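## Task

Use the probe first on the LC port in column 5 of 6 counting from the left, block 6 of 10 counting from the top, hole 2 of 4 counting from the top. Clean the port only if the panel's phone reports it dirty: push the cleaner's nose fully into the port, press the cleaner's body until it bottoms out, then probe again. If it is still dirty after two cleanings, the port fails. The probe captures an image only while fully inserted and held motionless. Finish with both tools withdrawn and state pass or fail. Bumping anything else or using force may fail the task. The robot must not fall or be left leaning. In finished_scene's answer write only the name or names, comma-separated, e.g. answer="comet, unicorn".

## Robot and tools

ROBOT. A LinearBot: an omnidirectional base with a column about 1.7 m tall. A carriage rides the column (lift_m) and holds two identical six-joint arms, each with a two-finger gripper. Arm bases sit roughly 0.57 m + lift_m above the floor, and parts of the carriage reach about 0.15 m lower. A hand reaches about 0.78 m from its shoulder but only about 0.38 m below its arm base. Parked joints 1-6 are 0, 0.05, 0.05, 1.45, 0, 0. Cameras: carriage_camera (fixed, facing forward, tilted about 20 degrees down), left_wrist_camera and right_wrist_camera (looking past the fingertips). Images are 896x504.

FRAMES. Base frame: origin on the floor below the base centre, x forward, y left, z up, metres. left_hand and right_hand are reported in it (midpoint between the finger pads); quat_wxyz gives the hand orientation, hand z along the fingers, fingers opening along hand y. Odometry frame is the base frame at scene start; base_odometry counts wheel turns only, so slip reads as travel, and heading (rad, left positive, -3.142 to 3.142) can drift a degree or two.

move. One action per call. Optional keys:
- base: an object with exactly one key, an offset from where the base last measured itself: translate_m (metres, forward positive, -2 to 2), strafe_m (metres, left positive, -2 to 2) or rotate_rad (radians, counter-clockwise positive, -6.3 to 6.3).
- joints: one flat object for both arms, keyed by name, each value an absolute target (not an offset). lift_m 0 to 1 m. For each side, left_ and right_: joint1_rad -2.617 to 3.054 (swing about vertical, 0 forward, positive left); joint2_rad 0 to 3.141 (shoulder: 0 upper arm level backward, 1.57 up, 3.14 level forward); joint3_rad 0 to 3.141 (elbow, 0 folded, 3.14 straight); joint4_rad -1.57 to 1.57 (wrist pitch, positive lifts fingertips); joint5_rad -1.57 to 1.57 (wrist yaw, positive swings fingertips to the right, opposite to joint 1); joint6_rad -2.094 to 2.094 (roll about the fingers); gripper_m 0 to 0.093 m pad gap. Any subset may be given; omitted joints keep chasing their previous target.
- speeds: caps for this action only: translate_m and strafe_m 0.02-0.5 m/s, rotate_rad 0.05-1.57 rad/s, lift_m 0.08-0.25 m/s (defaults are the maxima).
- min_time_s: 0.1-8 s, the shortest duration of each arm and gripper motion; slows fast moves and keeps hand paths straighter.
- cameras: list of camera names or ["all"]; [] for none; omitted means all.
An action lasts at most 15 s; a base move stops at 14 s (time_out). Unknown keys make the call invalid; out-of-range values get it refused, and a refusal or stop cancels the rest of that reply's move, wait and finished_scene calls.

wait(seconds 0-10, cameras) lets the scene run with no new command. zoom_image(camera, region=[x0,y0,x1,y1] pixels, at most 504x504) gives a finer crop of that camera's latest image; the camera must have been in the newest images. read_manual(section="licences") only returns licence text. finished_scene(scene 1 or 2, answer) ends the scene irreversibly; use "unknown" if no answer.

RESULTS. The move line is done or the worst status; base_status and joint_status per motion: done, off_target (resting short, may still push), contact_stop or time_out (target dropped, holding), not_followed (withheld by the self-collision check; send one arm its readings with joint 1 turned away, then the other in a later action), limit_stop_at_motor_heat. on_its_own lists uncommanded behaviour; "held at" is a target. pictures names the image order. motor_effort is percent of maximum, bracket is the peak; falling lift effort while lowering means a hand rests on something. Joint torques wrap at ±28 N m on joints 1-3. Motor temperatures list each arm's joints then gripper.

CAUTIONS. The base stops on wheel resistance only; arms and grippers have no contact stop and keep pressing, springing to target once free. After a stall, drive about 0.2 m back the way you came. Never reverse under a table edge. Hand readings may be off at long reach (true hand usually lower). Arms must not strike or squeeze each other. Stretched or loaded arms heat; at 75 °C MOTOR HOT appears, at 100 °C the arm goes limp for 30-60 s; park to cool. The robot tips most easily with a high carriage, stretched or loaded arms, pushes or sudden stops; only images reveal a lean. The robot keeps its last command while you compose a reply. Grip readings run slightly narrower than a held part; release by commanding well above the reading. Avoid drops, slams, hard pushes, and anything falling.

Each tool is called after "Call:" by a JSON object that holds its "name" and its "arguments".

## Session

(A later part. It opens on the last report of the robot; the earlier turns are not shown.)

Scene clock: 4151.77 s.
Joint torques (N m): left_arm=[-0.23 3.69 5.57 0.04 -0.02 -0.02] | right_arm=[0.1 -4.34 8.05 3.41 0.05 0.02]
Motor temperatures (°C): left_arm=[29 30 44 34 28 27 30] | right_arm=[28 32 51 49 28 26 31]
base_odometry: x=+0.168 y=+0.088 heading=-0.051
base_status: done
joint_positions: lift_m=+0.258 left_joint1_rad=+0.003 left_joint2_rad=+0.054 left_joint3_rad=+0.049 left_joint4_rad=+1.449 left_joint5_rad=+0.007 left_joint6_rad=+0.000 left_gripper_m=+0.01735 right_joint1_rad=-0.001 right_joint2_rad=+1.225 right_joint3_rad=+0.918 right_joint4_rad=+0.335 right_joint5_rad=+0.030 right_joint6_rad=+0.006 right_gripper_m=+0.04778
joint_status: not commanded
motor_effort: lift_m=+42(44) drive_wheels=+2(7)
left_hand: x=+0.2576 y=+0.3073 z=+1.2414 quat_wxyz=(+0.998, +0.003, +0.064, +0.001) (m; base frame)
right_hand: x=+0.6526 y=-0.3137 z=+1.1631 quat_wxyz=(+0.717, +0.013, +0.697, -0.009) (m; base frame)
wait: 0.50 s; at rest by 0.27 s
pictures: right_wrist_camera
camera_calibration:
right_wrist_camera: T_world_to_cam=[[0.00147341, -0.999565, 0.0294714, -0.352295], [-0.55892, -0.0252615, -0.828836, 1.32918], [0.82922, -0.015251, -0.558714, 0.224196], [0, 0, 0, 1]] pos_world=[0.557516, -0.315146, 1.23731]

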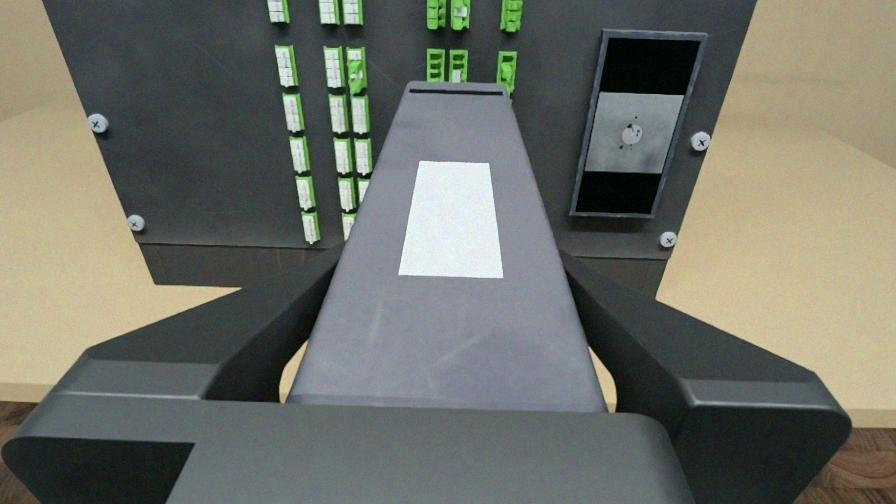

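Call:
{"name": "move", "arguments": {"joints": {"right_joint5_rad": 0.014}, "min_time_s": 1, "cameras": []}}

Call:
{"name": "wait", "arguments": {"seconds": 0.4, "cameras": ["right_wrist_camera"]}}

Call:
{"name": "zoom_image", "arguments": {"camera": "right_wrist_camera", "region": [434, 44, 470, 80]}}

Scene clock: 4166.80 s.
Joint torques (N m): left_arm=[-0.23 3.67 5.56 0.06 -0.03 -0.01] | right_arm=[0.08 -4.3 8.05 3.41 -0.09 0.01]
Motor temperatures (°C): left_arm=[29 30 44 34 28 27 30] | right_arm=[28 32 51 50 28 26 31]
move: done
base_odometry: x=+0.168 y=+0.088 heading=-0.051
base_status: not commanded
joint_positions: lift_m=+0.258 left_joint1_rad=+0.003 left_joint2_rad=+0.054 left_joint3_rad=+0.049 left_joint4_rad=+1.449 left_joint5_rad=+0.007 left_joint6_rad=+0.000 left_gripper_m=+0.01735 right_joint1_rad=-0.001 right_joint2_rad=+1.225 right_joint3_rad=+0.918 right_joint4_rad=+0.335 right_joint5_rad=+0.026 right_joint6_rad=+0.006 right_gripper_m=+0.04778
joint_status: all done
motor_effort: lift_m=+40(43) drive_wheels=+2(2)
left_hand: x=+0.2576 y=+0.3073 z=+1.2414 quat_wxyz=(+0.998, +0.003, +0.064, +0.001) (m; base frame)
right_hand: x=+0.6527 y=-0.3132 z=+1.1631 quat_wxyz=(+0.717, +0.012, +0.697, -0.007) (m; base frame)
pictures: none
No camera images: "cameras" was empty.

Scene clock: 4167.20 s.
Joint torques (N m): left_arm=[-0.23 3.64 5.57 0.07 -0.02 -0.01] | right_arm=[0.12 -4.33 8.03 3.42 -0.09 0.02]
Motor temperatures (°C): left_arm=[29 30 44 34 28 27 30] | right_arm=[28 32 51 50 28 26 31]
base_odometry: x=+0.168 y=+0.088 heading=-0.051
base_status: not commanded
joint_positions: lift_m=+0.258 left_joint1_rad=+0.003 left_joint2_rad=+0.054 left_joint3_rad=+0.049 left_joint4_rad=+1.449 left_joint5_rad=+0.007 left_joint6_rad=+0.000 left_gripper_m=+0.01735 right_joint1_rad=-0.001 right_joint2_rad=+1.225 right_joint3_rad=+0.918 right_joint4_rad=+0.335 right_joint5_rad=+0.026 right_joint6_rad=+0.006 right_gripper_m=+0.04778
joint_status: all done
motor_effort: lift_m=+46(43) drive_wheels=+2(2)
left_hand: x=+0.2576 y=+0.3073 z=+1.2414 quat_wxyz=(+0.998, +0.003, +0.064, +0.001) (m; base frame)
right_hand: x=+0.6527 y=-0.3131 z=+1.1631 quat_wxyz=(+0.717, +0.012, +0.697, -0.007) (m; base frame)
wait: 0.40 s; at rest by 0.27 s
pictures: right_wrist_camera
camera_calibration:
right_wrist_camera: T_world_to_cam=[[0.00493873, -0.999554, 0.0294656, -0.353903], [-0.558807, -0.0271946, -0.828852, 1.3286], [0.829283, -0.0123721, -0.558692, 0.22495], [0, 0, 0, 1]] pos_world=[0.55763, -0.314831, 1.23731]

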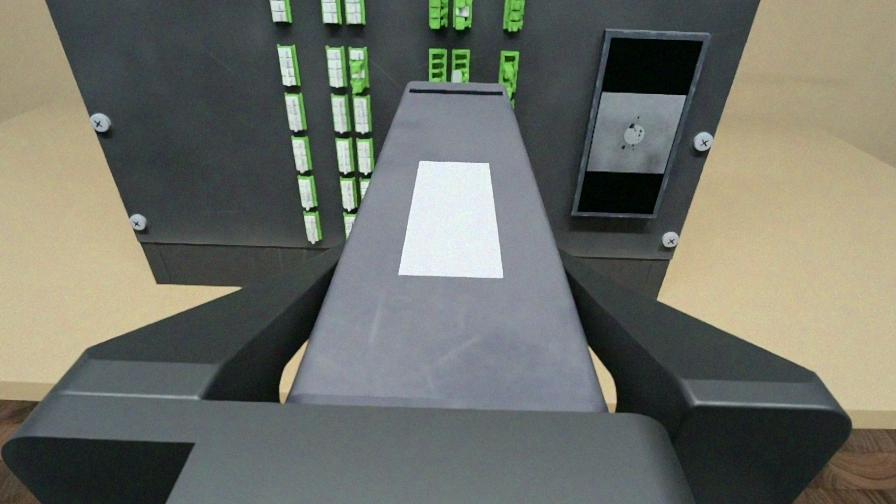

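Scaled by 14.000 from the camera's 896x504 image, which has a finer 1280x720 frame.

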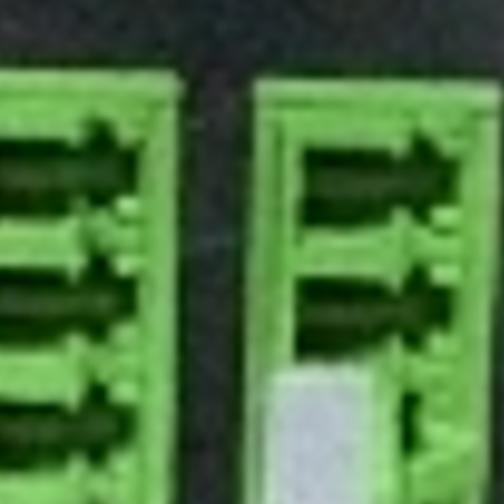

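Call:
{"name": "move", "arguments": {"joints": {"right_joint5_rad": 0.024}, "min_time_s": 1, "cameras": []}}

Call:
{"name": "move", "arguments": {"base": {"translate_m": 0.009}, "speeds": {"translate_m": 0.02}, "cameras": []}}

Call:
{"name": "wait", "arguments": {"seconds": 0.5, "cameras": ["right_wrist_camera"]}}

Call:
{"name": "zoom_image", "arguments": {"camera": "right_wrist_camera", "region": [434, 44, 470, 80]}}

Scene clock: 4173.93 s.
Joint torques (N m): left_arm=[-0.25 3.69 5.59 0.05 -0.01 -0.02] | right_arm=[0.12 -4.3 8.05 3.41 0.03 0.01]
Motor temperatures (°C): left_arm=[29 30 44 33 28 27 30] | right_arm=[28 32 51 50 28 26 31]
move: done
base_odometry: x=+0.168 y=+0.088 heading=-0.051
base_status: not commanded
joint_positions: lift_m=+0.258 left_joint1_rad=+0.003 left_joint2_rad=+0.054 left_joint3_rad=+0.049 left_joint4_rad=+1.449 left_joint5_rad=+0.007 left_joint6_rad=+0.000 left_gripper_m=+0.01735 right_joint1_rad=-0.001 right_joint2_rad=+1.225 right_joint3_rad=+0.918 right_joint4_rad=+0.335 right_joint5_rad=+0.026 right_joint6_rad=+0.006 right_gripper_m=+0.04778
joint_status: all done
motor_effort: lift_m=+42(45) drive_wheels=+2(2)
left_hand: x=+0.2576 y=+0.3073 z=+1.2414 quat_wxyz=(+0.998, +0.003, +0.064, +0.001) (m; base frame)
right_hand: x=+0.6527 y=-0.3131 z=+1.1631 quat_wxyz=(+0.717, +0.012, +0.697, -0.007) (m; base frame)
pictures: none
No camera images: "cameras" was empty.

Scene clock: 4174.87 s.
Joint torques (N m): left_arm=[-0.23 3.69 5.48 0.07 -0.02 -0.03] | right_arm=[0.09 -4.31 8.06 3.45 0.02 0.01]
Motor temperatures (°C): left_arm=[29 30 44 33 28 27 30] | right_arm=[28 32 51 50 28 26 31]
move: done
base_odometry: x=+0.177 y=+0.088 heading=-0.052
base_status: done
joint_positions: lift_m=+0.258 left_joint1_rad=+0.003 left_joint2_rad=+0.054 left_joint3_rad=+0.049 left_joint4_rad=+1.450 left_joint5_rad=+0.007 left_joint6_rad=+0.000 left_gripper_m=+0.01735 right_joint1_rad=-0.001 right_joint2_rad=+1.225 right_joint3_rad=+0.918 right_joint4_rad=+0.335 right_joint5_rad=+0.026 right_joint6_rad=+0.006 right_gripper_m=+0.04778
joint_status: not commanded
motor_effort: lift_m=+40(44) drive_wheels=-3(9)
left_hand: x=+0.2575 y=+0.3073 z=+1.2415 quat_wxyz=(+0.998, +0.003, +0.063, +0.001) (m; base frame)
right_hand: x=+0.6527 y=-0.3131 z=+1.1630 quat_wxyz=(+0.717, +0.012, +0.697, -0.007) (m; base frame)
pictures: none
No camera images: "cameras" was empty.

Scene clock: 4175.37 s.
Joint torques (N m): left_arm=[-0.24 3.69 5.59 0.06 -0.02 -0.01] | right_arm=[0.1 -4.3 8.03 3.4 0.02 0.01]
Motor temperatures (°C): left_arm=[29 30 44 33 28 27 30] | right_arm=[28 32 51 50 28 26 31]
base_odometry: x=+0.177 y=+0.088 heading=-0.052
base_status: done
joint_positions: lift_m=+0.258 left_joint1_rad=+0.003 left_joint2_rad=+0.054 left_joint3_rad=+0.049 left_joint4_rad=+1.450 left_joint5_rad=+0.007 left_joint6_rad=+0.000 left_gripper_m=+0.01735 right_joint1_rad=-0.001 right_joint2_rad=+1.225 right_joint3_rad=+0.918 right_joint4_rad=+0.335 right_joint5_rad=+0.026 right_joint6_rad=+0.006 right_gripper_m=+0.04778
joint_status: not commanded
motor_effort: lift_m=+42(44) drive_wheels=+2(9)
left_hand: x=+0.2575 y=+0.3073 z=+1.2415 quat_wxyz=(+0.998, +0.003, +0.063, +0.001) (m; base frame)
right_hand: x=+0.6527 y=-0.3131 z=+1.1630 quat_wxyz=(+0.717, +0.012, +0.697, -0.007) (m; base frame)
wait: 0.50 s; at rest by 0.27 s
pictures: right_wrist_camera
camera_calibration:
right_wrist_camera: T_world_to_cam=[[0.00530976, -0.999552, 0.0294661, -0.354105], [-0.559098, -0.027398, -0.828648, 1.32836], [0.829084, -0.0120745, -0.558993, 0.225468], [0, 0, 0, 1]] pos_world=[0.557632, -0.314829, 1.23721]

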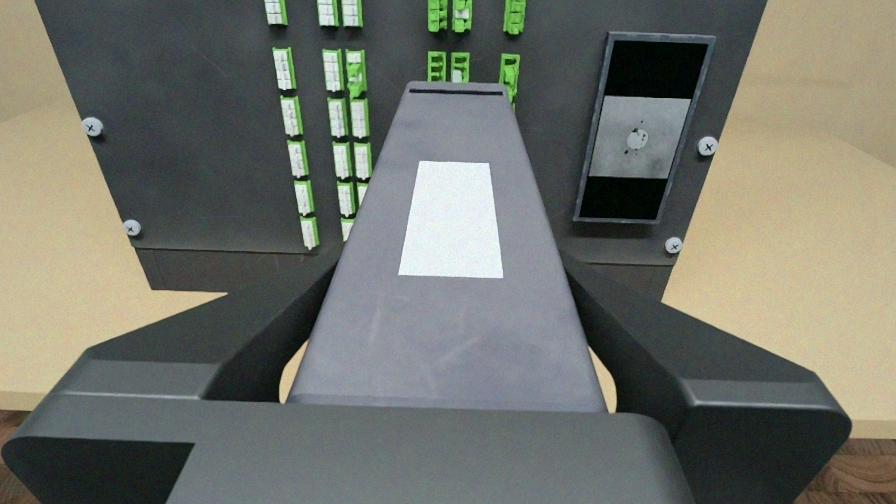

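Scaled by 14.000 from the camera's 896x504 image, which has a finer 1280x720 frame.

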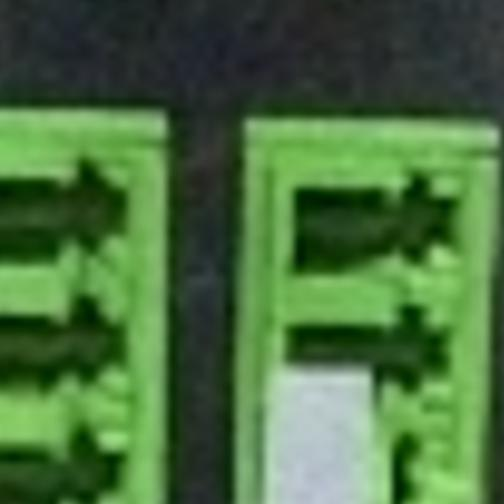

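Call:
{"name": "move", "arguments": {"base": {"translate_m": 0.008}, "speeds": {"translate_m": 0.02}, "cameras": []}}

Call:
{"name": "wait", "arguments": {"seconds": 0.5, "cameras": ["right_wrist_camera"]}}

Call:
{"name": "zoom_image", "arguments": {"camera": "right_wrist_camera", "region": [446, 56, 470, 80]}}

Scene clock: 4180.17 s.
Joint torques (N m): left_arm=[-0.24 3.64 5.56 0.03 0.01 -0.02] | right_arm=[0.09 -4.25 8.03 3.43 0.03 0.02]
Motor temperatures (°C): left_arm=[29 30 44 33 28 27 30] | right_arm=[28 32 51 51 28 26 31]
move: done
base_odometry: x=+0.185 y=+0.087 heading=-0.052
base_status: done
joint_positions: lift_m=+0.258 left_joint1_rad=+0.003 left_joint2_rad=+0.054 left_joint3_rad=+0.049 left_joint4_rad=+1.450 left_joint5_rad=+0.007 left_joint6_rad=+0.000 left_gripper_m=+0.01735 right_joint1_rad=-0.001 right_joint2_rad=+1.225 right_joint3_rad=+0.918 right_joint4_rad=+0.335 right_joint5_rad=+0.026 right_joint6_rad=+0.006 right_gripper_m=+0.04778
joint_status: not commanded
motor_effort: lift_m=+39(44) drive_wheels=-3(9)
left_hand: x=+0.2574 y=+0.3073 z=+1.2415 quat_wxyz=(+0.998, +0.003, +0.063, +0.001) (m; base frame)
right_hand: x=+0.6527 y=-0.3131 z=+1.1630 quat_wxyz=(+0.717, +0.012, +0.697, -0.007) (m; base frame)
pictures: none
No camera images: "cameras" was empty.

Scene clock: 4180.67 s.
Joint torques (N m): left_arm=[-0.23 3.66 5.57 0.04 -0.02 -0.01] | right_arm=[0.09 -4.33 8.03 3.43 0.02 0]
Motor temperatures (°C): left_arm=[29 30 44 33 28 27 30] | right_arm=[28 32 51 51 28 26 31]
base_odometry: x=+0.185 y=+0.087 heading=-0.052
base_status: done
joint_positions: lift_m=+0.258 left_joint1_rad=+0.003 left_joint2_rad=+0.054 left_joint3_rad=+0.049 left_joint4_rad=+1.450 left_joint5_rad=+0.007 left_joint6_rad=+0.000 left_gripper_m=+0.01735 right_joint1_rad=-0.001 right_joint2_rad=+1.225 right_joint3_rad=+0.918 right_joint4_rad=+0.335 right_joint5_rad=+0.026 right_joint6_rad=+0.006 right_gripper_m=+0.04778
joint_status: not commanded
motor_effort: lift_m=+36(44) drive_wheels=-3(9)
left_hand: x=+0.2574 y=+0.3073 z=+1.2415 quat_wxyz=(+0.998, +0.003, +0.063, +0.001) (m; base frame)
right_hand: x=+0.6527 y=-0.3131 z=+1.1631 quat_wxyz=(+0.717, +0.012, +0.697, -0.007) (m; base frame)
wait: 0.50 s; at rest by 0.27 s
pictures: right_wrist_camera
camera_calibration:
right_wrist_camera: T_world_to_cam=[[0.00529914, -0.999552, 0.029468, -0.354104], [-0.5588, -0.027398, -0.82885, 1.32853], [0.829286, -0.0120745, -0.558694, 0.225043], [0, 0, 0, 1]] pos_world=[0.557632, -0.314829, 1.23731]

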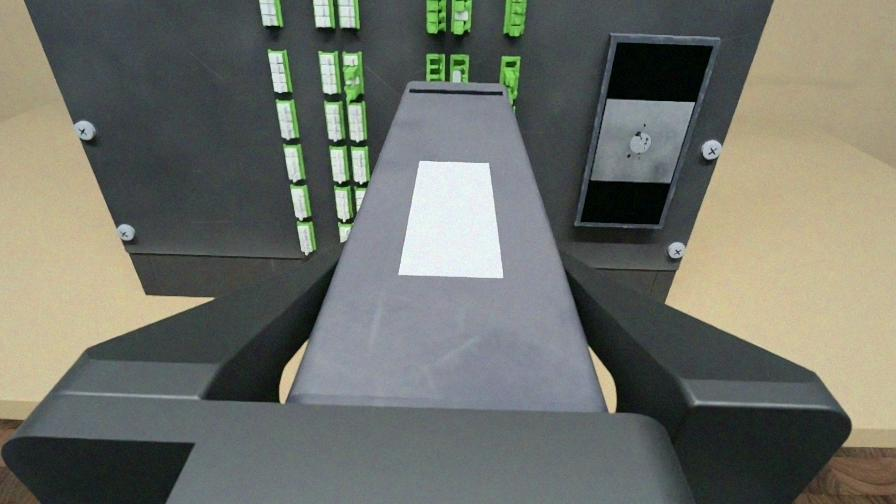

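Scaled by 21.000 from the camera's 896x504 image, which has a finer 1280x720 frame.

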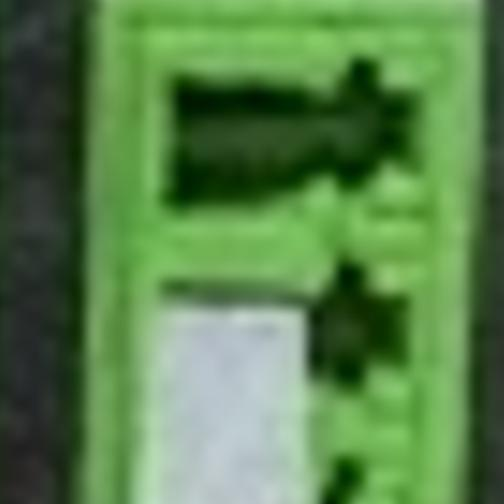

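Call:
{"name": "move", "arguments": {"base": {"translate_m": 0.003}, "speeds": {"translate_m": 0.02}, "cameras": []}}

Call:
{"name": "wait", "arguments": {"seconds": 0.5, "cameras": ["right_wrist_camera"]}}

Call:
{"name": "zoom_image", "arguments": {"camera": "right_wrist_camera", "region": [446, 56, 470, 80]}}

Scene clock: 4189.80 s.
Joint torques (N m): left_arm=[-0.25 3.67 5.48 0.03 -0.02 -0.01] | right_arm=[0.1 -4.34 8.06 3.43 0.01 0.01]
Motor temperatures (°C): left_arm=[29 30 44 33 28 27 30] | right_arm=[28 33 51 51 28 26 31]
move: done
base_odometry: x=+0.188 y=+0.087 heading=-0.052
base_status: done
joint_positions: lift_m=+0.258 left_joint1_rad=+0.003 left_joint2_rad=+0.054 left_joint3_rad=+0.049 left_joint4_rad=+1.450 left_joint5_rad=+0.007 left_joint6_rad=+0.000 left_gripper_m=+0.01735 right_joint1_rad=-0.001 right_joint2_rad=+1.225 right_joint3_rad=+0.918 right_joint4_rad=+0.335 right_joint5_rad=+0.026 right_joint6_rad=+0.006 right_gripper_m=+0.04778
joint_status: not commanded
motor_effort: lift_m=+35(42) drive_wheels=-3(9)
left_hand: x=+0.2574 y=+0.3073 z=+1.2415 quat_wxyz=(+0.998, +0.003, +0.063, +0.001) (m; base frame)
right_hand: x=+0.6527 y=-0.3131 z=+1.1630 quat_wxyz=(+0.717, +0.012, +0.697, -0.007) (m; base frame)
pictures: none
No camera images: "cameras" was empty.

Scene clock: 4190.30 s.
Joint torques (N m): left_arm=[-0.21 3.66 5.57 0.04 -0.02 -0.02] | right_arm=[0.1 -4.36 8.06 3.42 0.02 0.01]
Motor temperatures (°C): left_arm=[29 30 44 33 28 27 30] | right_arm=[28 33 51 51 28 26 31]
base_odometry: x=+0.188 y=+0.087 heading=-0.052
base_status: done
joint_positions: lift_m=+0.258 left_joint1_rad=+0.003 left_joint2_rad=+0.054 left_joint3_rad=+0.049 left_joint4_rad=+1.450 left_joint5_rad=+0.007 left_joint6_rad=+0.000 left_gripper_m=+0.01735 right_joint1_rad=-0.001 right_joint2_rad=+1.225 right_joint3_rad=+0.918 right_joint4_rad=+0.335 right_joint5_rad=+0.026 right_joint6_rad=+0.006 right_gripper_m=+0.04778
joint_status: not commanded
motor_effort: lift_m=+39(42) drive_wheels=-2(9)
left_hand: x=+0.2574 y=+0.3073 z=+1.2415 quat_wxyz=(+0.998, +0.003, +0.063, +0.001) (m; base frame)
right_hand: x=+0.6527 y=-0.3131 z=+1.1631 quat_wxyz=(+0.717, +0.012, +0.697, -0.007) (m; base frame)
wait: 0.50 s; at rest by 0.27 s
pictures: right_wrist_camera
camera_calibration:
right_wrist_camera: T_world_to_cam=[[0.00529914, -0.999552, 0.029468, -0.354104], [-0.5588, -0.027398, -0.82885, 1.32853], [0.829286, -0.0120745, -0.558694, 0.225043], [0, 0, 0, 1]] pos_world=[0.557632, -0.314829, 1.23731]

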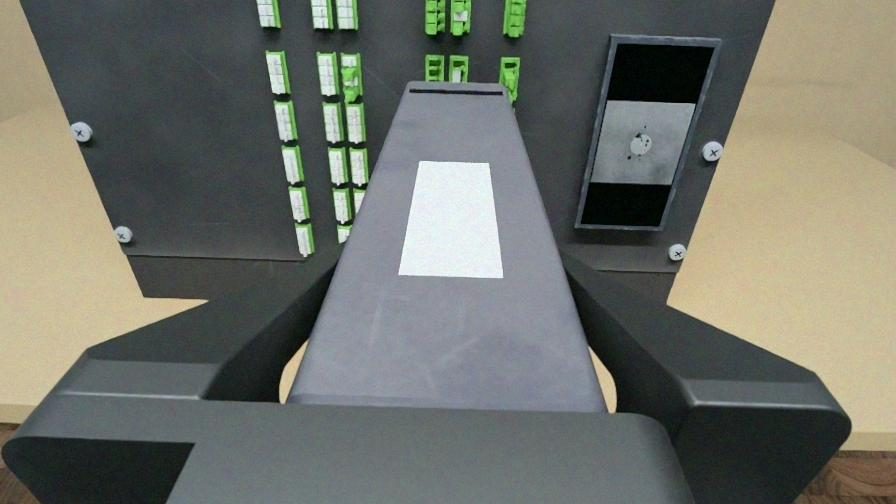

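Scaled by 21.000 from the camera's 896x504 image, which has a finer 1280x720 frame.

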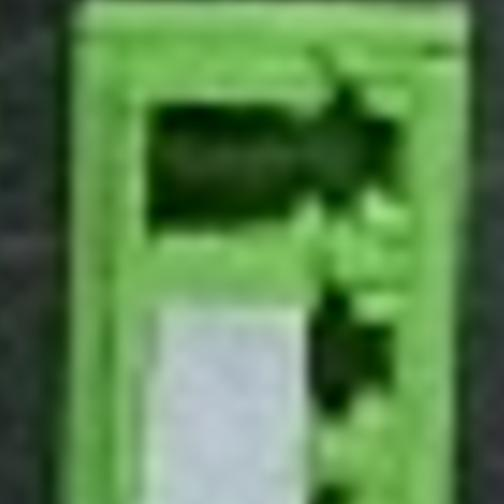

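Call:
{"name": "move", "arguments": {"joints": {"right_joint5_rad": 0.0125, "lift_m": 0.2577}, "speeds": {"lift_m": 0.08}, "min_time_s": 1, "cameras": []}}

Call:
{"name": "wait", "arguments": {"seconds": 0.5, "cameras": ["right_wrist_camera"]}}

Call:
{"name": "zoom_image", "arguments": {"camera": "right_wrist_camera", "region": [446, 56, 470, 80]}}

Scene clock: 4199.10 s.
Joint torques (N m): left_arm=[-0.23 3.66 5.57 0.04 -0.01 -0.02] | right_arm=[0.09 -4.29 8.06 3.42 -0.1 0.01]
Motor temperatures (°C): left_arm=[29 30 44 32 28 27 30] | right_arm=[28 33 51 52 28 26 31]
move: done
base_odometry: x=+0.188 y=+0.087 heading=-0.052
base_status: not commanded
joint_positions: lift_m=+0.258 left_joint1_rad=+0.003 left_joint2_rad=+0.054 left_joint3_rad=+0.049 left_joint4_rad=+1.450 left_joint5_rad=+0.007 left_joint6_rad=+0.000 left_gripper_m=+0.01735 right_joint1_rad=-0.001 right_joint2_rad=+1.225 right_joint3_rad=+0.918 right_joint4_rad=+0.335 right_joint5_rad=+0.025 right_joint6_rad=+0.006 right_gripper_m=+0.04778
joint_status: all done
motor_effort: lift_m=+36(39) drive_wheels=-2(2)
left_hand: x=+0.2574 y=+0.3073 z=+1.2412 quat_wxyz=(+0.998, +0.003, +0.063, +0.001) (m; base frame)
right_hand: x=+0.6527 y=-0.3129 z=+1.1629 quat_wxyz=(+0.717, +0.011, +0.697, -0.007) (m; base frame)
pictures: none
No camera images: "cameras" was empty.

Scene clock: 4199.60 s.
Joint torques (N m): left_arm=[-0.24 3.7 5.56 0.05 -0.02 -0.02] | right_arm=[0.1 -4.31 8.05 3.42 -0.1 0.01]
Motor temperatures (°C): left_arm=[29 30 44 32 28 27 30] | right_arm=[28 33 51 52 28 26 31]
base_odometry: x=+0.188 y=+0.087 heading=-0.052
base_status: not commanded
joint_positions: lift_m=+0.258 left_joint1_rad=+0.003 left_joint2_rad=+0.054 left_joint3_rad=+0.049 left_joint4_rad=+1.450 left_joint5_rad=+0.007 left_joint6_rad=+0.000 left_gripper_m=+0.01735 right_joint1_rad=-0.001 right_joint2_rad=+1.225 right_joint3_rad=+0.918 right_joint4_rad=+0.335 right_joint5_rad=+0.025 right_joint6_rad=+0.006 right_gripper_m=+0.04778
joint_status: all done
motor_effort: lift_m=+30(39) drive_wheels=-2(2)
left_hand: x=+0.2574 y=+0.3073 z=+1.2412 quat_wxyz=(+0.998, +0.003, +0.063, +0.001) (m; base frame)
right_hand: x=+0.6527 y=-0.3129 z=+1.1629 quat_wxyz=(+0.717, +0.011, +0.697, -0.007) (m; base frame)
wait: 0.50 s; at rest by 0.27 s
pictures: right_wrist_camera
camera_calibration:
right_wrist_camera: T_world_to_cam=[[0.00643532, -0.999542, 0.0295585, -0.354733], [-0.558775, -0.0281081, -0.828843, 1.32804], [0.829294, -0.0111827, -0.558701, 0.225157], [0, 0, 0, 1]] pos_world=[0.557636, -0.314725, 1.23701]

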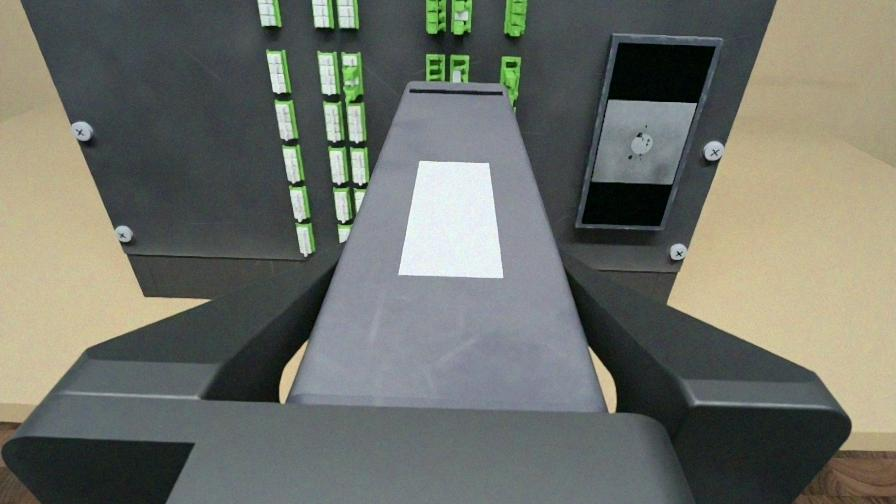

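Scaled by 21.000 from the camera's 896x504 image, which has a finer 1280x720 frame.

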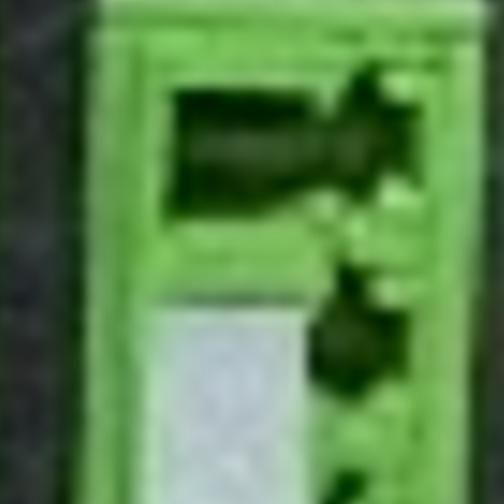

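Call:
{"name": "move", "arguments": {"joints": {"right_joint5_rad": 0.022}, "min_time_s": 1, "cameras": []}}

Call:
{"name": "move", "arguments": {"base": {"translate_m": 0.002}, "speeds": {"translate_m": 0.02}, "cameras": []}}

Call:
{"name": "wait", "arguments": {"seconds": 0.5, "cameras": ["right_wrist_camera"]}}

Call:
{"name": "zoom_image", "arguments": {"camera": "right_wrist_camera", "region": [446, 56, 470, 80]}}

Scene clock: 4206.10 s.
Joint torques (N m): left_arm=[-0.25 3.64 5.59 0.04 -0.02 -0.02] | right_arm=[0.12 -4.31 8.02 3.41 0.02 0.01]
Motor temperatures (°C): left_arm=[29 30 44 32 28 27 30] | right_arm=[28 33 51 52 28 26 31]
move: done
base_odometry: x=+0.188 y=+0.087 heading=-0.052
base_status: not commanded
joint_positions: lift_m=+0.258 left_joint1_rad=+0.003 left_joint2_rad=+0.054 left_joint3_rad=+0.049 left_joint4_rad=+1.450 left_joint5_rad=+0.007 left_joint6_rad=+0.000 left_gripper_m=+0.01735 right_joint1_rad=-0.001 right_joint2_rad=+1.225 right_joint3_rad=+0.918 right_joint4_rad=+0.335 right_joint5_rad=+0.024 right_joint6_rad=+0.006 right_gripper_m=+0.04778
joint_status: all done
motor_effort: lift_m=+31(36) drive_wheels=-2(2)
left_hand: x=+0.2574 y=+0.3073 z=+1.2412 quat_wxyz=(+0.998, +0.003, +0.063, +0.001) (m; base frame)
right_hand: x=+0.6527 y=-0.3128 z=+1.1629 quat_wxyz=(+0.717, +0.011, +0.697, -0.007) (m; base frame)
pictures: none
No camera images: "cameras" was empty.

Scene clock: 4206.77 s.
Joint torques (N m): left_arm=[-0.21 3.69 5.61 0.02 -0.02 -0.02] | right_arm=[0.09 -4.38 8.03 3.39 0.02 0]
Motor temperatures (°C): left_arm=[29 30 44 32 28 27 30] | right_arm=[28 33 51 52 28 26 31]
move: done
base_odometry: x=+0.190 y=+0.086 heading=-0.052
base_status: done
joint_positions: lift_m=+0.258 left_joint1_rad=+0.003 left_joint2_rad=+0.054 left_joint3_rad=+0.049 left_joint4_rad=+1.451 left_joint5_rad=+0.007 left_joint6_rad=+0.000 left_gripper_m=+0.01735 right_joint1_rad=-0.001 right_joint2_rad=+1.226 right_joint3_rad=+0.918 right_joint4_rad=+0.335 right_joint5_rad=+0.024 right_joint6_rad=+0.006 right_gripper_m=+0.04778
joint_status: not commanded
motor_effort: lift_m=+36(37) drive_wheels=+1(9)
left_hand: x=+0.2572 y=+0.3073 z=+1.2412 quat_wxyz=(+0.998, +0.003, +0.063, +0.001) (m; base frame)
right_hand: x=+0.6529 y=-0.3128 z=+1.1624 quat_wxyz=(+0.717, +0.011, +0.697, -0.007) (m; base frame)
pictures: none
No camera images: "cameras" was empty.

Scene clock: 4207.27 s.
Joint torques (N m): left_arm=[-0.21 3.66 5.57 0.02 -0.02 -0.02] | right_arm=[0.13 -4.38 8.05 3.42 0.02 0.01]
Motor temperatures (°C): left_arm=[29 30 44 32 28 27 30] | right_arm=[28 33 51 52 28 26 31]
base_odometry: x=+0.190 y=+0.086 heading=-0.052
base_status: done
joint_positions: lift_m=+0.258 left_joint1_rad=+0.003 left_joint2_rad=+0.054 left_joint3_rad=+0.049 left_joint4_rad=+1.451 left_joint5_rad=+0.007 left_joint6_rad=+0.000 left_gripper_m=+0.01735 right_joint1_rad=-0.001 right_joint2_rad=+1.226 right_joint3_rad=+0.918 right_joint4_rad=+0.335 right_joint5_rad=+0.024 right_joint6_rad=+0.006 right_gripper_m=+0.04778
joint_status: not commanded
motor_effort: lift_m=+33(37) drive_wheels=+1(9)
left_hand: x=+0.2572 y=+0.3073 z=+1.2412 quat_wxyz=(+0.998, +0.003, +0.063, +0.001) (m; base frame)
right_hand: x=+0.6529 y=-0.3128 z=+1.1624 quat_wxyz=(+0.717, +0.011, +0.697, -0.007) (m; base frame)
wait: 0.50 s; at rest by 0.27 s
pictures: right_wrist_camera
camera_calibration:
right_wrist_camera: T_world_to_cam=[[0.00682782, -0.99954, 0.0295537, -0.354937], [-0.559664, -0.0283118, -0.828236, 1.32764], [0.828692, -0.0108851, -0.559599, 0.226277], [0, 0, 0, 1]] pos_world=[0.557939, -0.314723, 1.23671]

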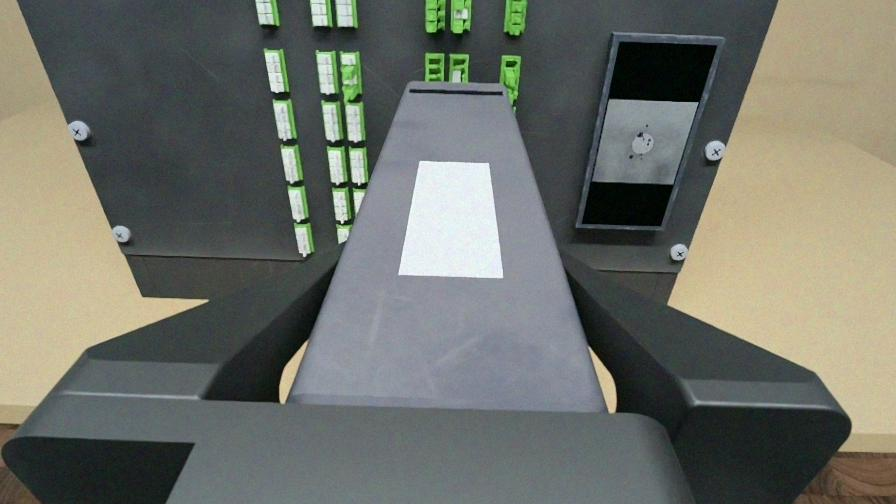

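Scaled by 21.000 from the camera's 896x504 image, which has a finer 1280x720 frame.

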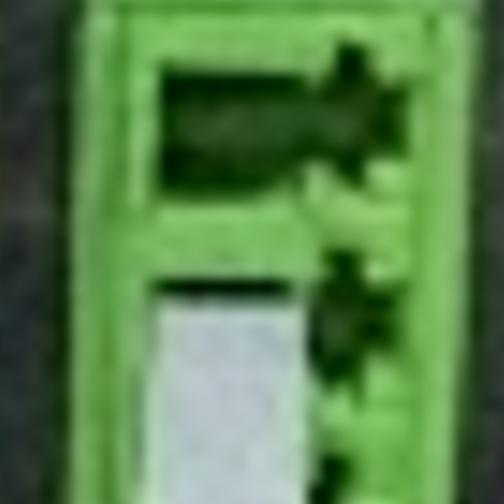

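Call:
{"name": "move", "arguments": {"joints": {"lift_m": 0.2589}, "speeds": {"lift_m": 0.08}, "cameras": []}}

Call:
{"name": "wait", "arguments": {"seconds": 0.5, "cameras": ["right_wrist_camera"]}}

Call:
{"name": "zoom_image", "arguments": {"camera": "right_wrist_camera", "region": [446, 56, 470, 80]}}

Scene clock: 4216.87 s.
Joint torques (N m): left_arm=[-0.24 3.7 5.5 0.03 -0.02 -0.01] | right_arm=[0.09 -4.42 8.06 3.42 0.02 0.01]
Motor temperatures (°C): left_arm=[29 30 44 32 28 27 30] | right_arm=[28 33 51 53 28 26 31]
move: done
base_odometry: x=+0.190 y=+0.086 heading=-0.052
base_status: not commanded
joint_positions: lift_m=+0.259 left_joint1_rad=+0.003 left_joint2_rad=+0.054 left_joint3_rad=+0.049 left_joint4_rad=+1.450 left_joint5_rad=+0.007 left_joint6_rad=+0.000 left_gripper_m=+0.01735 right_joint1_rad=-0.001 right_joint2_rad=+1.226 right_joint3_rad=+0.918 right_joint4_rad=+0.335 right_joint5_rad=+0.024 right_joint6_rad=+0.006 right_gripper_m=+0.04778
joint_status: all done
motor_effort: lift_m=+37(42) drive_wheels=-2(2)
left_hand: x=+0.2572 y=+0.3073 z=+1.2420 quat_wxyz=(+0.998, +0.003, +0.063, +0.001) (m; base frame)
right_hand: x=+0.6529 y=-0.3128 z=+1.1632 quat_wxyz=(+0.717, +0.011, +0.697, -0.007) (m; base frame)
pictures: none
No camera images: "cameras" was empty.

Scene clock: 4217.37 s.
Joint torques (N m): left_arm=[-0.21 3.67 5.61 0.05 -0.02 -0.02] | right_arm=[0.09 -4.44 8.05 3.41 0.01 0.01]
Motor temperatures (°C): left_arm=[29 30 44 32 28 27 30] | right_arm=[28 33 51 53 28 26 31]
base_odometry: x=+0.190 y=+0.086 heading=-0.052
base_status: not commanded
joint_positions: lift_m=+0.259 left_joint1_rad=+0.003 left_joint2_rad=+0.054 left_joint3_rad=+0.049 left_joint4_rad=+1.450 left_joint5_rad=+0.007 left_joint6_rad=+0.000 left_gripper_m=+0.01735 right_joint1_rad=-0.001 right_joint2_rad=+1.226 right_joint3_rad=+0.918 right_joint4_rad=+0.335 right_joint5_rad=+0.024 right_joint6_rad=+0.006 right_gripper_m=+0.04778
joint_status: all done
motor_effort: lift_m=+40(42) drive_wheels=-2(2)
left_hand: x=+0.2572 y=+0.3073 z=+1.2420 quat_wxyz=(+0.998, +0.003, +0.063, +0.001) (m; base frame)
right_hand: x=+0.6529 y=-0.3128 z=+1.1632 quat_wxyz=(+0.717, +0.011, +0.697, -0.007) (m; base frame)
wait: 0.50 s; at rest by 0.27 s
pictures: right_wrist_camera
camera_calibration:
right_wrist_camera: T_world_to_cam=[[0.00682782, -0.99954, 0.0295537, -0.354961], [-0.559664, -0.0283118, -0.828236, 1.3283], [0.828692, -0.0108851, -0.559599, 0.226725], [0, 0, 0, 1]] pos_world=[0.557939, -0.314723, 1.23751]

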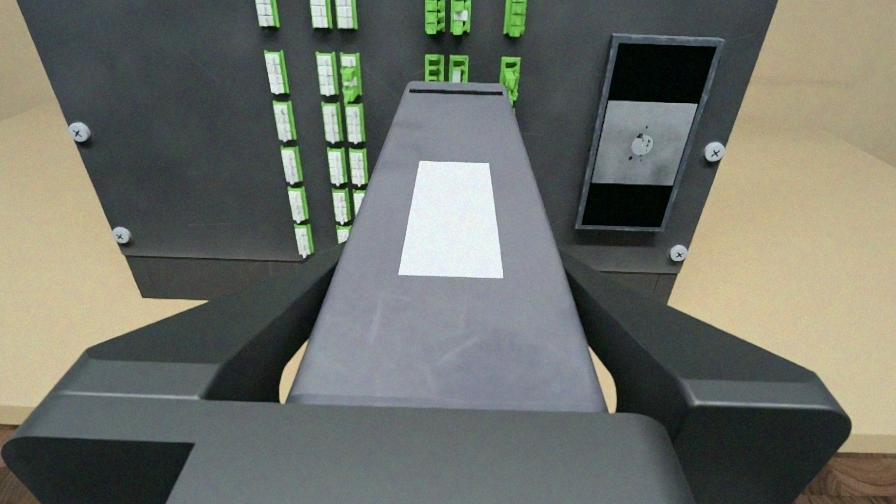

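Scaled by 21.000 from the camera's 896x504 image, which has a finer 1280x720 frame.

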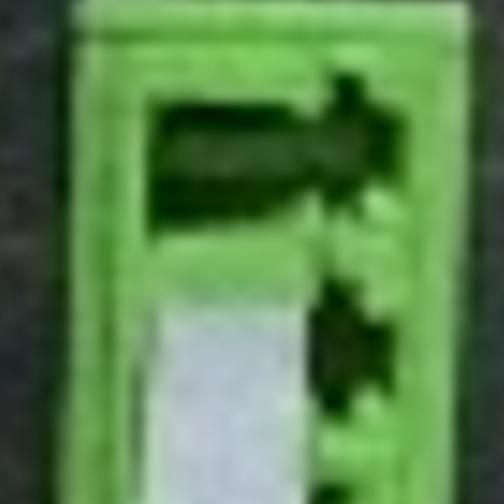

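Call:
{"name": "move", "arguments": {"joints": {"right_joint5_rad": 0.0105, "lift_m": 0.2583}, "speeds": {"lift_m": 0.08}, "min_time_s": 1, "cameras": []}}

Call:
{"name": "wait", "arguments": {"seconds": 0.5, "cameras": ["right_wrist_camera"]}}

Call:
{"name": "zoom_image", "arguments": {"camera": "right_wrist_camera", "region": [446, 56, 470, 80]}}

Scene clock: 4225.47 s.
Joint torques (N m): left_arm=[-0.23 3.67 5.57 0.04 -0.02 -0.02] | right_arm=[0.1 -4.4 8.05 3.42 -0.1 0.01]
Motor temperatures (°C): left_arm=[29 30 43 32 28 27 30] | right_arm=[28 33 51 53 28 26 31]
move: done
base_odometry: x=+0.190 y=+0.086 heading=-0.052
base_status: not commanded
joint_positions: lift_m=+0.258 left_joint1_rad=+0.003 left_joint2_rad=+0.054 left_joint3_rad=+0.049 left_joint4_rad=+1.450 left_joint5_rad=+0.007 left_joint6_rad=+0.000 left_gripper_m=+0.01735 right_joint1_rad=-0.001 right_joint2_rad=+1.226 right_joint3_rad=+0.918 right_joint4_rad=+0.335 right_joint5_rad=+0.023 right_joint6_rad=+0.006 right_gripper_m=+0.04778
joint_status: all done
motor_effort: lift_m=+33(37) drive_wheels=-2(2)
left_hand: x=+0.2572 y=+0.3073 z=+1.2418 quat_wxyz=(+0.998, +0.003, +0.063, +0.001) (m; base frame)
right_hand: x=+0.6529 y=-0.3125 z=+1.1630 quat_wxyz=(+0.717, +0.010, +0.697, -0.006) (m; base frame)
pictures: none
No camera images: "cameras" was empty.

Scene clock: 4225.97 s.
Joint torques (N m): left_arm=[-0.21 3.7 5.6 0.03 -0.03 -0.02] | right_arm=[0.1 -4.4 8.02 3.42 -0.09 0.01]
Motor temperatures (°C): left_arm=[29 30 43 32 28 27 30] | right_arm=[28 33 51 53 28 26 31]
base_odometry: x=+0.190 y=+0.086 heading=-0.052
base_status: not commanded
joint_positions: lift_m=+0.258 left_joint1_rad=+0.003 left_joint2_rad=+0.054 left_joint3_rad=+0.049 left_joint4_rad=+1.450 left_joint5_rad=+0.007 left_joint6_rad=+0.000 left_gripper_m=+0.01735 right_joint1_rad=-0.001 right_joint2_rad=+1.226 right_joint3_rad=+0.918 right_joint4_rad=+0.335 right_joint5_rad=+0.022 right_joint6_rad=+0.006 right_gripper_m=+0.04778
joint_status: all done
motor_effort: lift_m=+35(37) drive_wheels=-2(2)
left_hand: x=+0.2572 y=+0.3073 z=+1.2418 quat_wxyz=(+0.998, +0.003, +0.063, +0.001) (m; base frame)
right_hand: x=+0.6530 y=-0.3125 z=+1.1630 quat_wxyz=(+0.717, +0.010, +0.697, -0.006) (m; base frame)
wait: 0.50 s; at rest by 0.27 s
pictures: right_wrist_camera
camera_calibration:
right_wrist_camera: T_world_to_cam=[[0.00876825, -0.999524, 0.0295916, -0.355871], [-0.559618, -0.0294295, -0.828228, 1.32776], [0.828705, -0.00929788, -0.559609, 0.227113], [0, 0, 0, 1]] pos_world=[0.557947, -0.314515, 1.23731]

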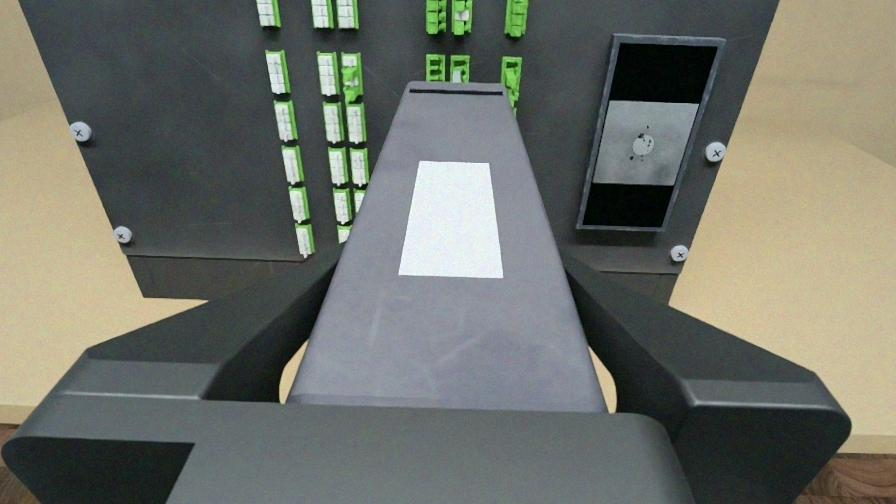

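Scaled by 21.000 from the camera's 896x504 image, which has a finer 1280x720 frame.

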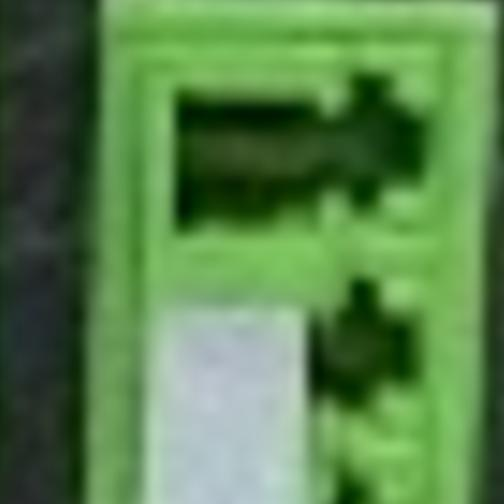

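Call:
{"name": "move", "arguments": {"joints": {"right_joint5_rad": 0.021}, "min_time_s": 1, "cameras": []}}

Call:
{"name": "move", "arguments": {"base": {"translate_m": 0.002}, "speeds": {"translate_m": 0.02}, "cameras": []}}

Call:
{"name": "wait", "arguments": {"seconds": 0.5, "cameras": ["right_wrist_camera"]}}

Call:
{"name": "zoom_image", "arguments": {"camera": "right_wrist_camera", "region": [446, 56, 470, 80]}}

Scene clock: 4231.87 s.
Joint torques (N m): left_arm=[-0.24 3.66 5.6 0.04 -0.01 -0.01] | right_arm=[0.09 -4.41 8.05 3.41 0.03 0.02]
Motor temperatures (°C): left_arm=[29 30 43 32 28 27 30] | right_arm=[28 33 51 54 28 26 31]
move: done
base_odometry: x=+0.190 y=+0.086 heading=-0.052
base_status: not commanded
joint_positions: lift_m=+0.258 left_joint1_rad=+0.003 left_joint2_rad=+0.054 left_joint3_rad=+0.049 left_joint4_rad=+1.450 left_joint5_rad=+0.007 left_joint6_rad=+0.000 left_gripper_m=+0.01735 right_joint1_rad=-0.001 right_joint2_rad=+1.226 right_joint3_rad=+0.918 right_joint4_rad=+0.335 right_joint5_rad=+0.022 right_joint6_rad=+0.006 right_gripper_m=+0.04778
joint_status: all done
motor_effort: lift_m=+29(37) drive_wheels=-2(2)
left_hand: x=+0.2572 y=+0.3073 z=+1.2418 quat_wxyz=(+0.998, +0.003, +0.063, +0.001) (m; base frame)
right_hand: x=+0.6530 y=-0.3125 z=+1.1630 quat_wxyz=(+0.717, +0.010, +0.697, -0.006) (m; base frame)
pictures: none
No camera images: "cameras" was empty.

Scene clock: 4232.43 s.
Joint torques (N m): left_arm=[-0.24 3.69 5.57 0.03 -0.02 -0.01] | right_arm=[0.06 -4.1 8.14 3.43 0.05 0.01]
Motor temperatures (°C): left_arm=[29 30 43 32 28 27 30] | right_arm=[28 33 51 54 28 26 31]
move: done
base_odometry: x=+0.192 y=+0.086 heading=-0.053
base_status: done
joint_positions: lift_m=+0.258 left_joint1_rad=+0.003 left_joint2_rad=+0.054 left_joint3_rad=+0.049 left_joint4_rad=+1.450 left_joint5_rad=+0.007 left_joint6_rad=+0.000 left_gripper_m=+0.01735 right_joint1_rad=-0.001 right_joint2_rad=+1.223 right_joint3_rad=+0.917 right_joint4_rad=+0.335 right_joint5_rad=+0.022 right_joint6_rad=+0.006 right_gripper_m=+0.04778
joint_status: not commanded
motor_effort: lift_m=+34(36) drive_wheels=+1(8)
left_hand: x=+0.2573 y=+0.3073 z=+1.2418 quat_wxyz=(+0.998, +0.003, +0.063, +0.001) (m; base frame)
right_hand: x=+0.6522 y=-0.3125 z=+1.1634 quat_wxyz=(+0.717, +0.010, +0.697, -0.006) (m; base frame)
pictures: none
No camera images: "cameras" was empty.

Scene clock: 4232.93 s.
Joint torques (N m): left_arm=[-0.24 3.7 5.6 0.03 -0.02 -0.02] | right_arm=[0.12 -4.14 8.17 3.42 0.03 0.01]
Motor temperatures (°C): left_arm=[29 30 43 32 28 27 30] | right_arm=[28 33 51 54 28 26 31]
base_odometry: x=+0.192 y=+0.086 heading=-0.053
base_status: done
joint_positions: lift_m=+0.258 left_joint1_rad=+0.003 left_joint2_rad=+0.054 left_joint3_rad=+0.049 left_joint4_rad=+1.450 left_joint5_rad=+0.007 left_joint6_rad=+0.000 left_gripper_m=+0.01735 right_joint1_rad=-0.001 right_joint2_rad=+1.223 right_joint3_rad=+0.917 right_joint4_rad=+0.335 right_joint5_rad=+0.022 right_joint6_rad=+0.006 right_gripper_m=+0.04778
joint_status: not commanded
motor_effort: lift_m=+32(36) drive_wheels=+1(8)
left_hand: x=+0.2573 y=+0.3073 z=+1.2418 quat_wxyz=(+0.998, +0.003, +0.063, +0.001) (m; base frame)
right_hand: x=+0.6522 y=-0.3125 z=+1.1634 quat_wxyz=(+0.717, +0.010, +0.697, -0.006) (m; base frame)
wait: 0.50 s; at rest by 0.27 s
pictures: right_wrist_camera
camera_calibration:
right_wrist_camera: T_world_to_cam=[[0.00873623, -0.999524, 0.029601, -0.355867], [-0.558721, -0.0294294, -0.828833, 1.32781], [0.829309, -0.00929782, -0.558712, 0.2265], [0, 0, 0, 1]] pos_world=[0.557146, -0.314515, 1.23761]

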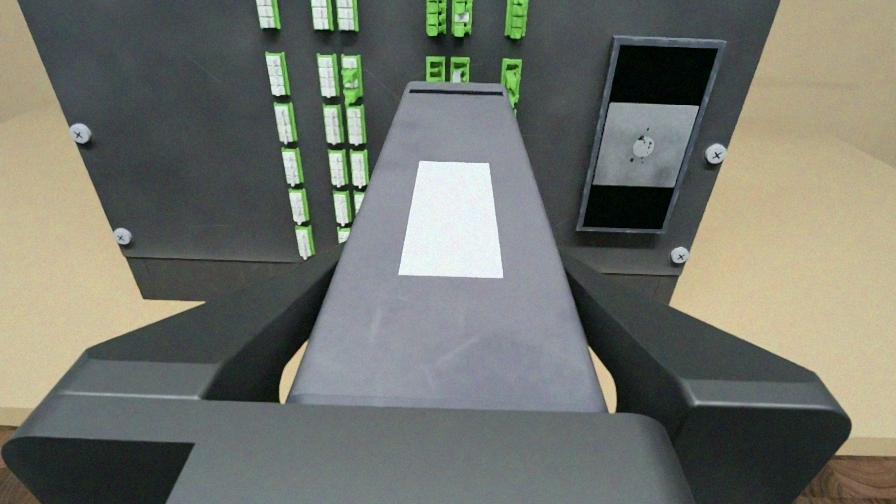

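Scaled by 21.000 from the camera's 896x504 image, which has a finer 1280x720 frame.

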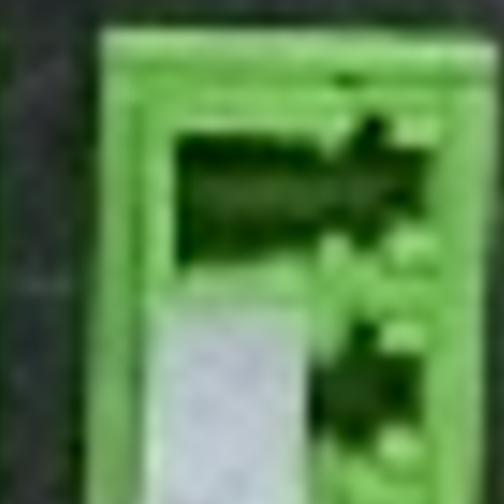

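Call:
{"name": "move", "arguments": {"base": {"translate_m": -0.002}, "speeds": {"translate_m": 0.02}, "cameras": []}}

Call:
{"name": "move", "arguments": {"joints": {"right_joint5_rad": 0.035}, "min_time_s": 1, "cameras": []}}

Call:
{"name": "wait", "arguments": {"seconds": 0.5, "cameras": ["right_wrist_camera"]}}

Call:
{"name": "zoom_image", "arguments": {"camera": "right_wrist_camera", "region": [446, 56, 470, 80]}}

Scene clock: 4248.20 s.
Joint torques (N m): left_arm=[-0.21 3.71 5.64 0.04 -0.02 -0.01] | right_arm=[0.08 -4.18 8.14 3.46 0.03 0.01]
Motor temperatures (°C): left_arm=[29 30 43 31 28 27 30] | right_arm=[28 33 53 55 28 26 31]
move: done
base_odometry: x=+0.190 y=+0.086 heading=-0.053
base_status: done
joint_positions: lift_m=+0.258 left_joint1_rad=+0.003 left_joint2_rad=+0.054 left_joint3_rad=+0.049 left_joint4_rad=+1.450 left_joint5_rad=+0.007 left_joint6_rad=+0.000 left_gripper_m=+0.01735 right_joint1_rad=-0.001 right_joint2_rad=+1.224 right_joint3_rad=+0.917 right_joint4_rad=+0.335 right_joint5_rad=+0.022 right_joint6_rad=+0.006 right_gripper_m=+0.04778
joint_status: not commanded
motor_effort: lift_m=+31(36) drive_wheels=+0(8)
left_hand: x=+0.2572 y=+0.3073 z=+1.2418 quat_wxyz=(+0.998, +0.003, +0.063, +0.001) (m; base frame)
right_hand: x=+0.6523 y=-0.3125 z=+1.1633 quat_wxyz=(+0.717, +0.010, +0.697, -0.006) (m; base frame)
pictures: none
No camera images: "cameras" was empty.

Scene clock: 4249.50 s.
Joint torques (N m): left_arm=[-0.24 3.7 5.59 0.04 -0.02 -0.01] | right_arm=[0.12 -4.18 8.14 3.41 0.17 0.01]
Motor temperatures (°C): left_arm=[29 30 43 31 28 27 30] | right_arm=[28 33 53 55 28 26 31]
move: done
base_odometry: x=+0.190 y=+0.086 heading=-0.053
base_status: not commanded
joint_positions: lift_m=+0.258 left_joint1_rad=+0.003 left_joint2_rad=+0.054 left_joint3_rad=+0.049 left_joint4_rad=+1.450 left_joint5_rad=+0.007 left_joint6_rad=+0.000 left_gripper_m=+0.01735 right_joint1_rad=-0.001 right_joint2_rad=+1.224 right_joint3_rad=+0.917 right_joint4_rad=+0.335 right_joint5_rad=+0.023 right_joint6_rad=+0.006 right_gripper_m=+0.04778
joint_status: all done
motor_effort: lift_m=+34(38) drive_wheels=+0(1)
left_hand: x=+0.2572 y=+0.3073 z=+1.2418 quat_wxyz=(+0.998, +0.003, +0.063, +0.001) (m; base frame)
right_hand: x=+0.6523 y=-0.3127 z=+1.1633 quat_wxyz=(+0.717, +0.011, +0.697, -0.006) (m; base frame)
pictures: none
No camera images: "cameras" was empty.

Scene clock: 4250.00 s.
Joint torques (N m): left_arm=[-0.24 3.7 5.57 0.03 -0.02 -0.02] | right_arm=[0.12 -4.16 8.18 3.41 0.18 0.01]
Motor temperatures (°C): left_arm=[29 30 43 31 28 27 30] | right_arm=[28 32 53 55 28 26 31]
base_odometry: x=+0.190 y=+0.086 heading=-0.053
base_status: not commanded
joint_positions: lift_m=+0.258 left_joint1_rad=+0.003 left_joint2_rad=+0.054 left_joint3_rad=+0.049 left_joint4_rad=+1.450 left_joint5_rad=+0.007 left_joint6_rad=+0.000 left_gripper_m=+0.01735 right_joint1_rad=-0.001 right_joint2_rad=+1.224 right_joint3_rad=+0.917 right_joint4_rad=+0.335 right_joint5_rad=+0.023 right_joint6_rad=+0.006 right_gripper_m=+0.04778
joint_status: all done
motor_effort: lift_m=+34(38) drive_wheels=+0(1)
left_hand: x=+0.2572 y=+0.3073 z=+1.2418 quat_wxyz=(+0.998, +0.003, +0.063, +0.001) (m; base frame)
right_hand: x=+0.6523 y=-0.3127 z=+1.1633 quat_wxyz=(+0.717, +0.011, +0.697, -0.006) (m; base frame)
wait: 0.50 s; at rest by 0.27 s
pictures: right_wrist_camera
camera_calibration:
right_wrist_camera: T_world_to_cam=[[0.00765501, -0.999533, 0.029594, -0.355361], [-0.558748, -0.0288193, -0.828837, 1.32799], [0.829302, -0.0101908, -0.558707, 0.22608], [0, 0, 0, 1]] pos_world=[0.557241, -0.314619, 1.23751]

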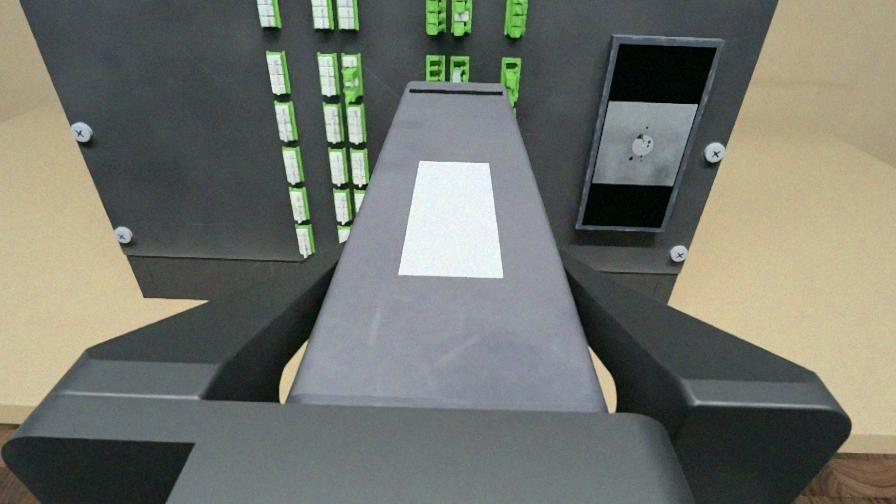

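Scaled by 21.000 from the camera's 896x504 image, which has a finer 1280x720 frame.

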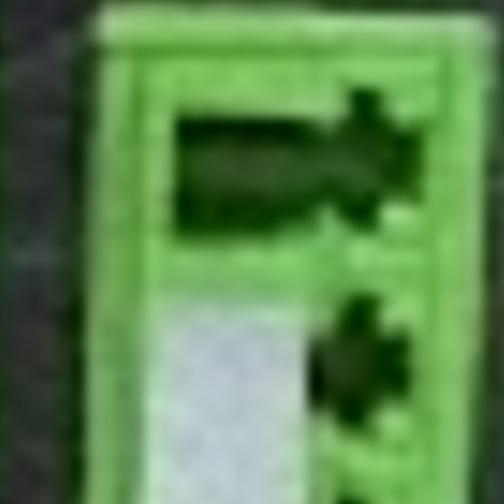

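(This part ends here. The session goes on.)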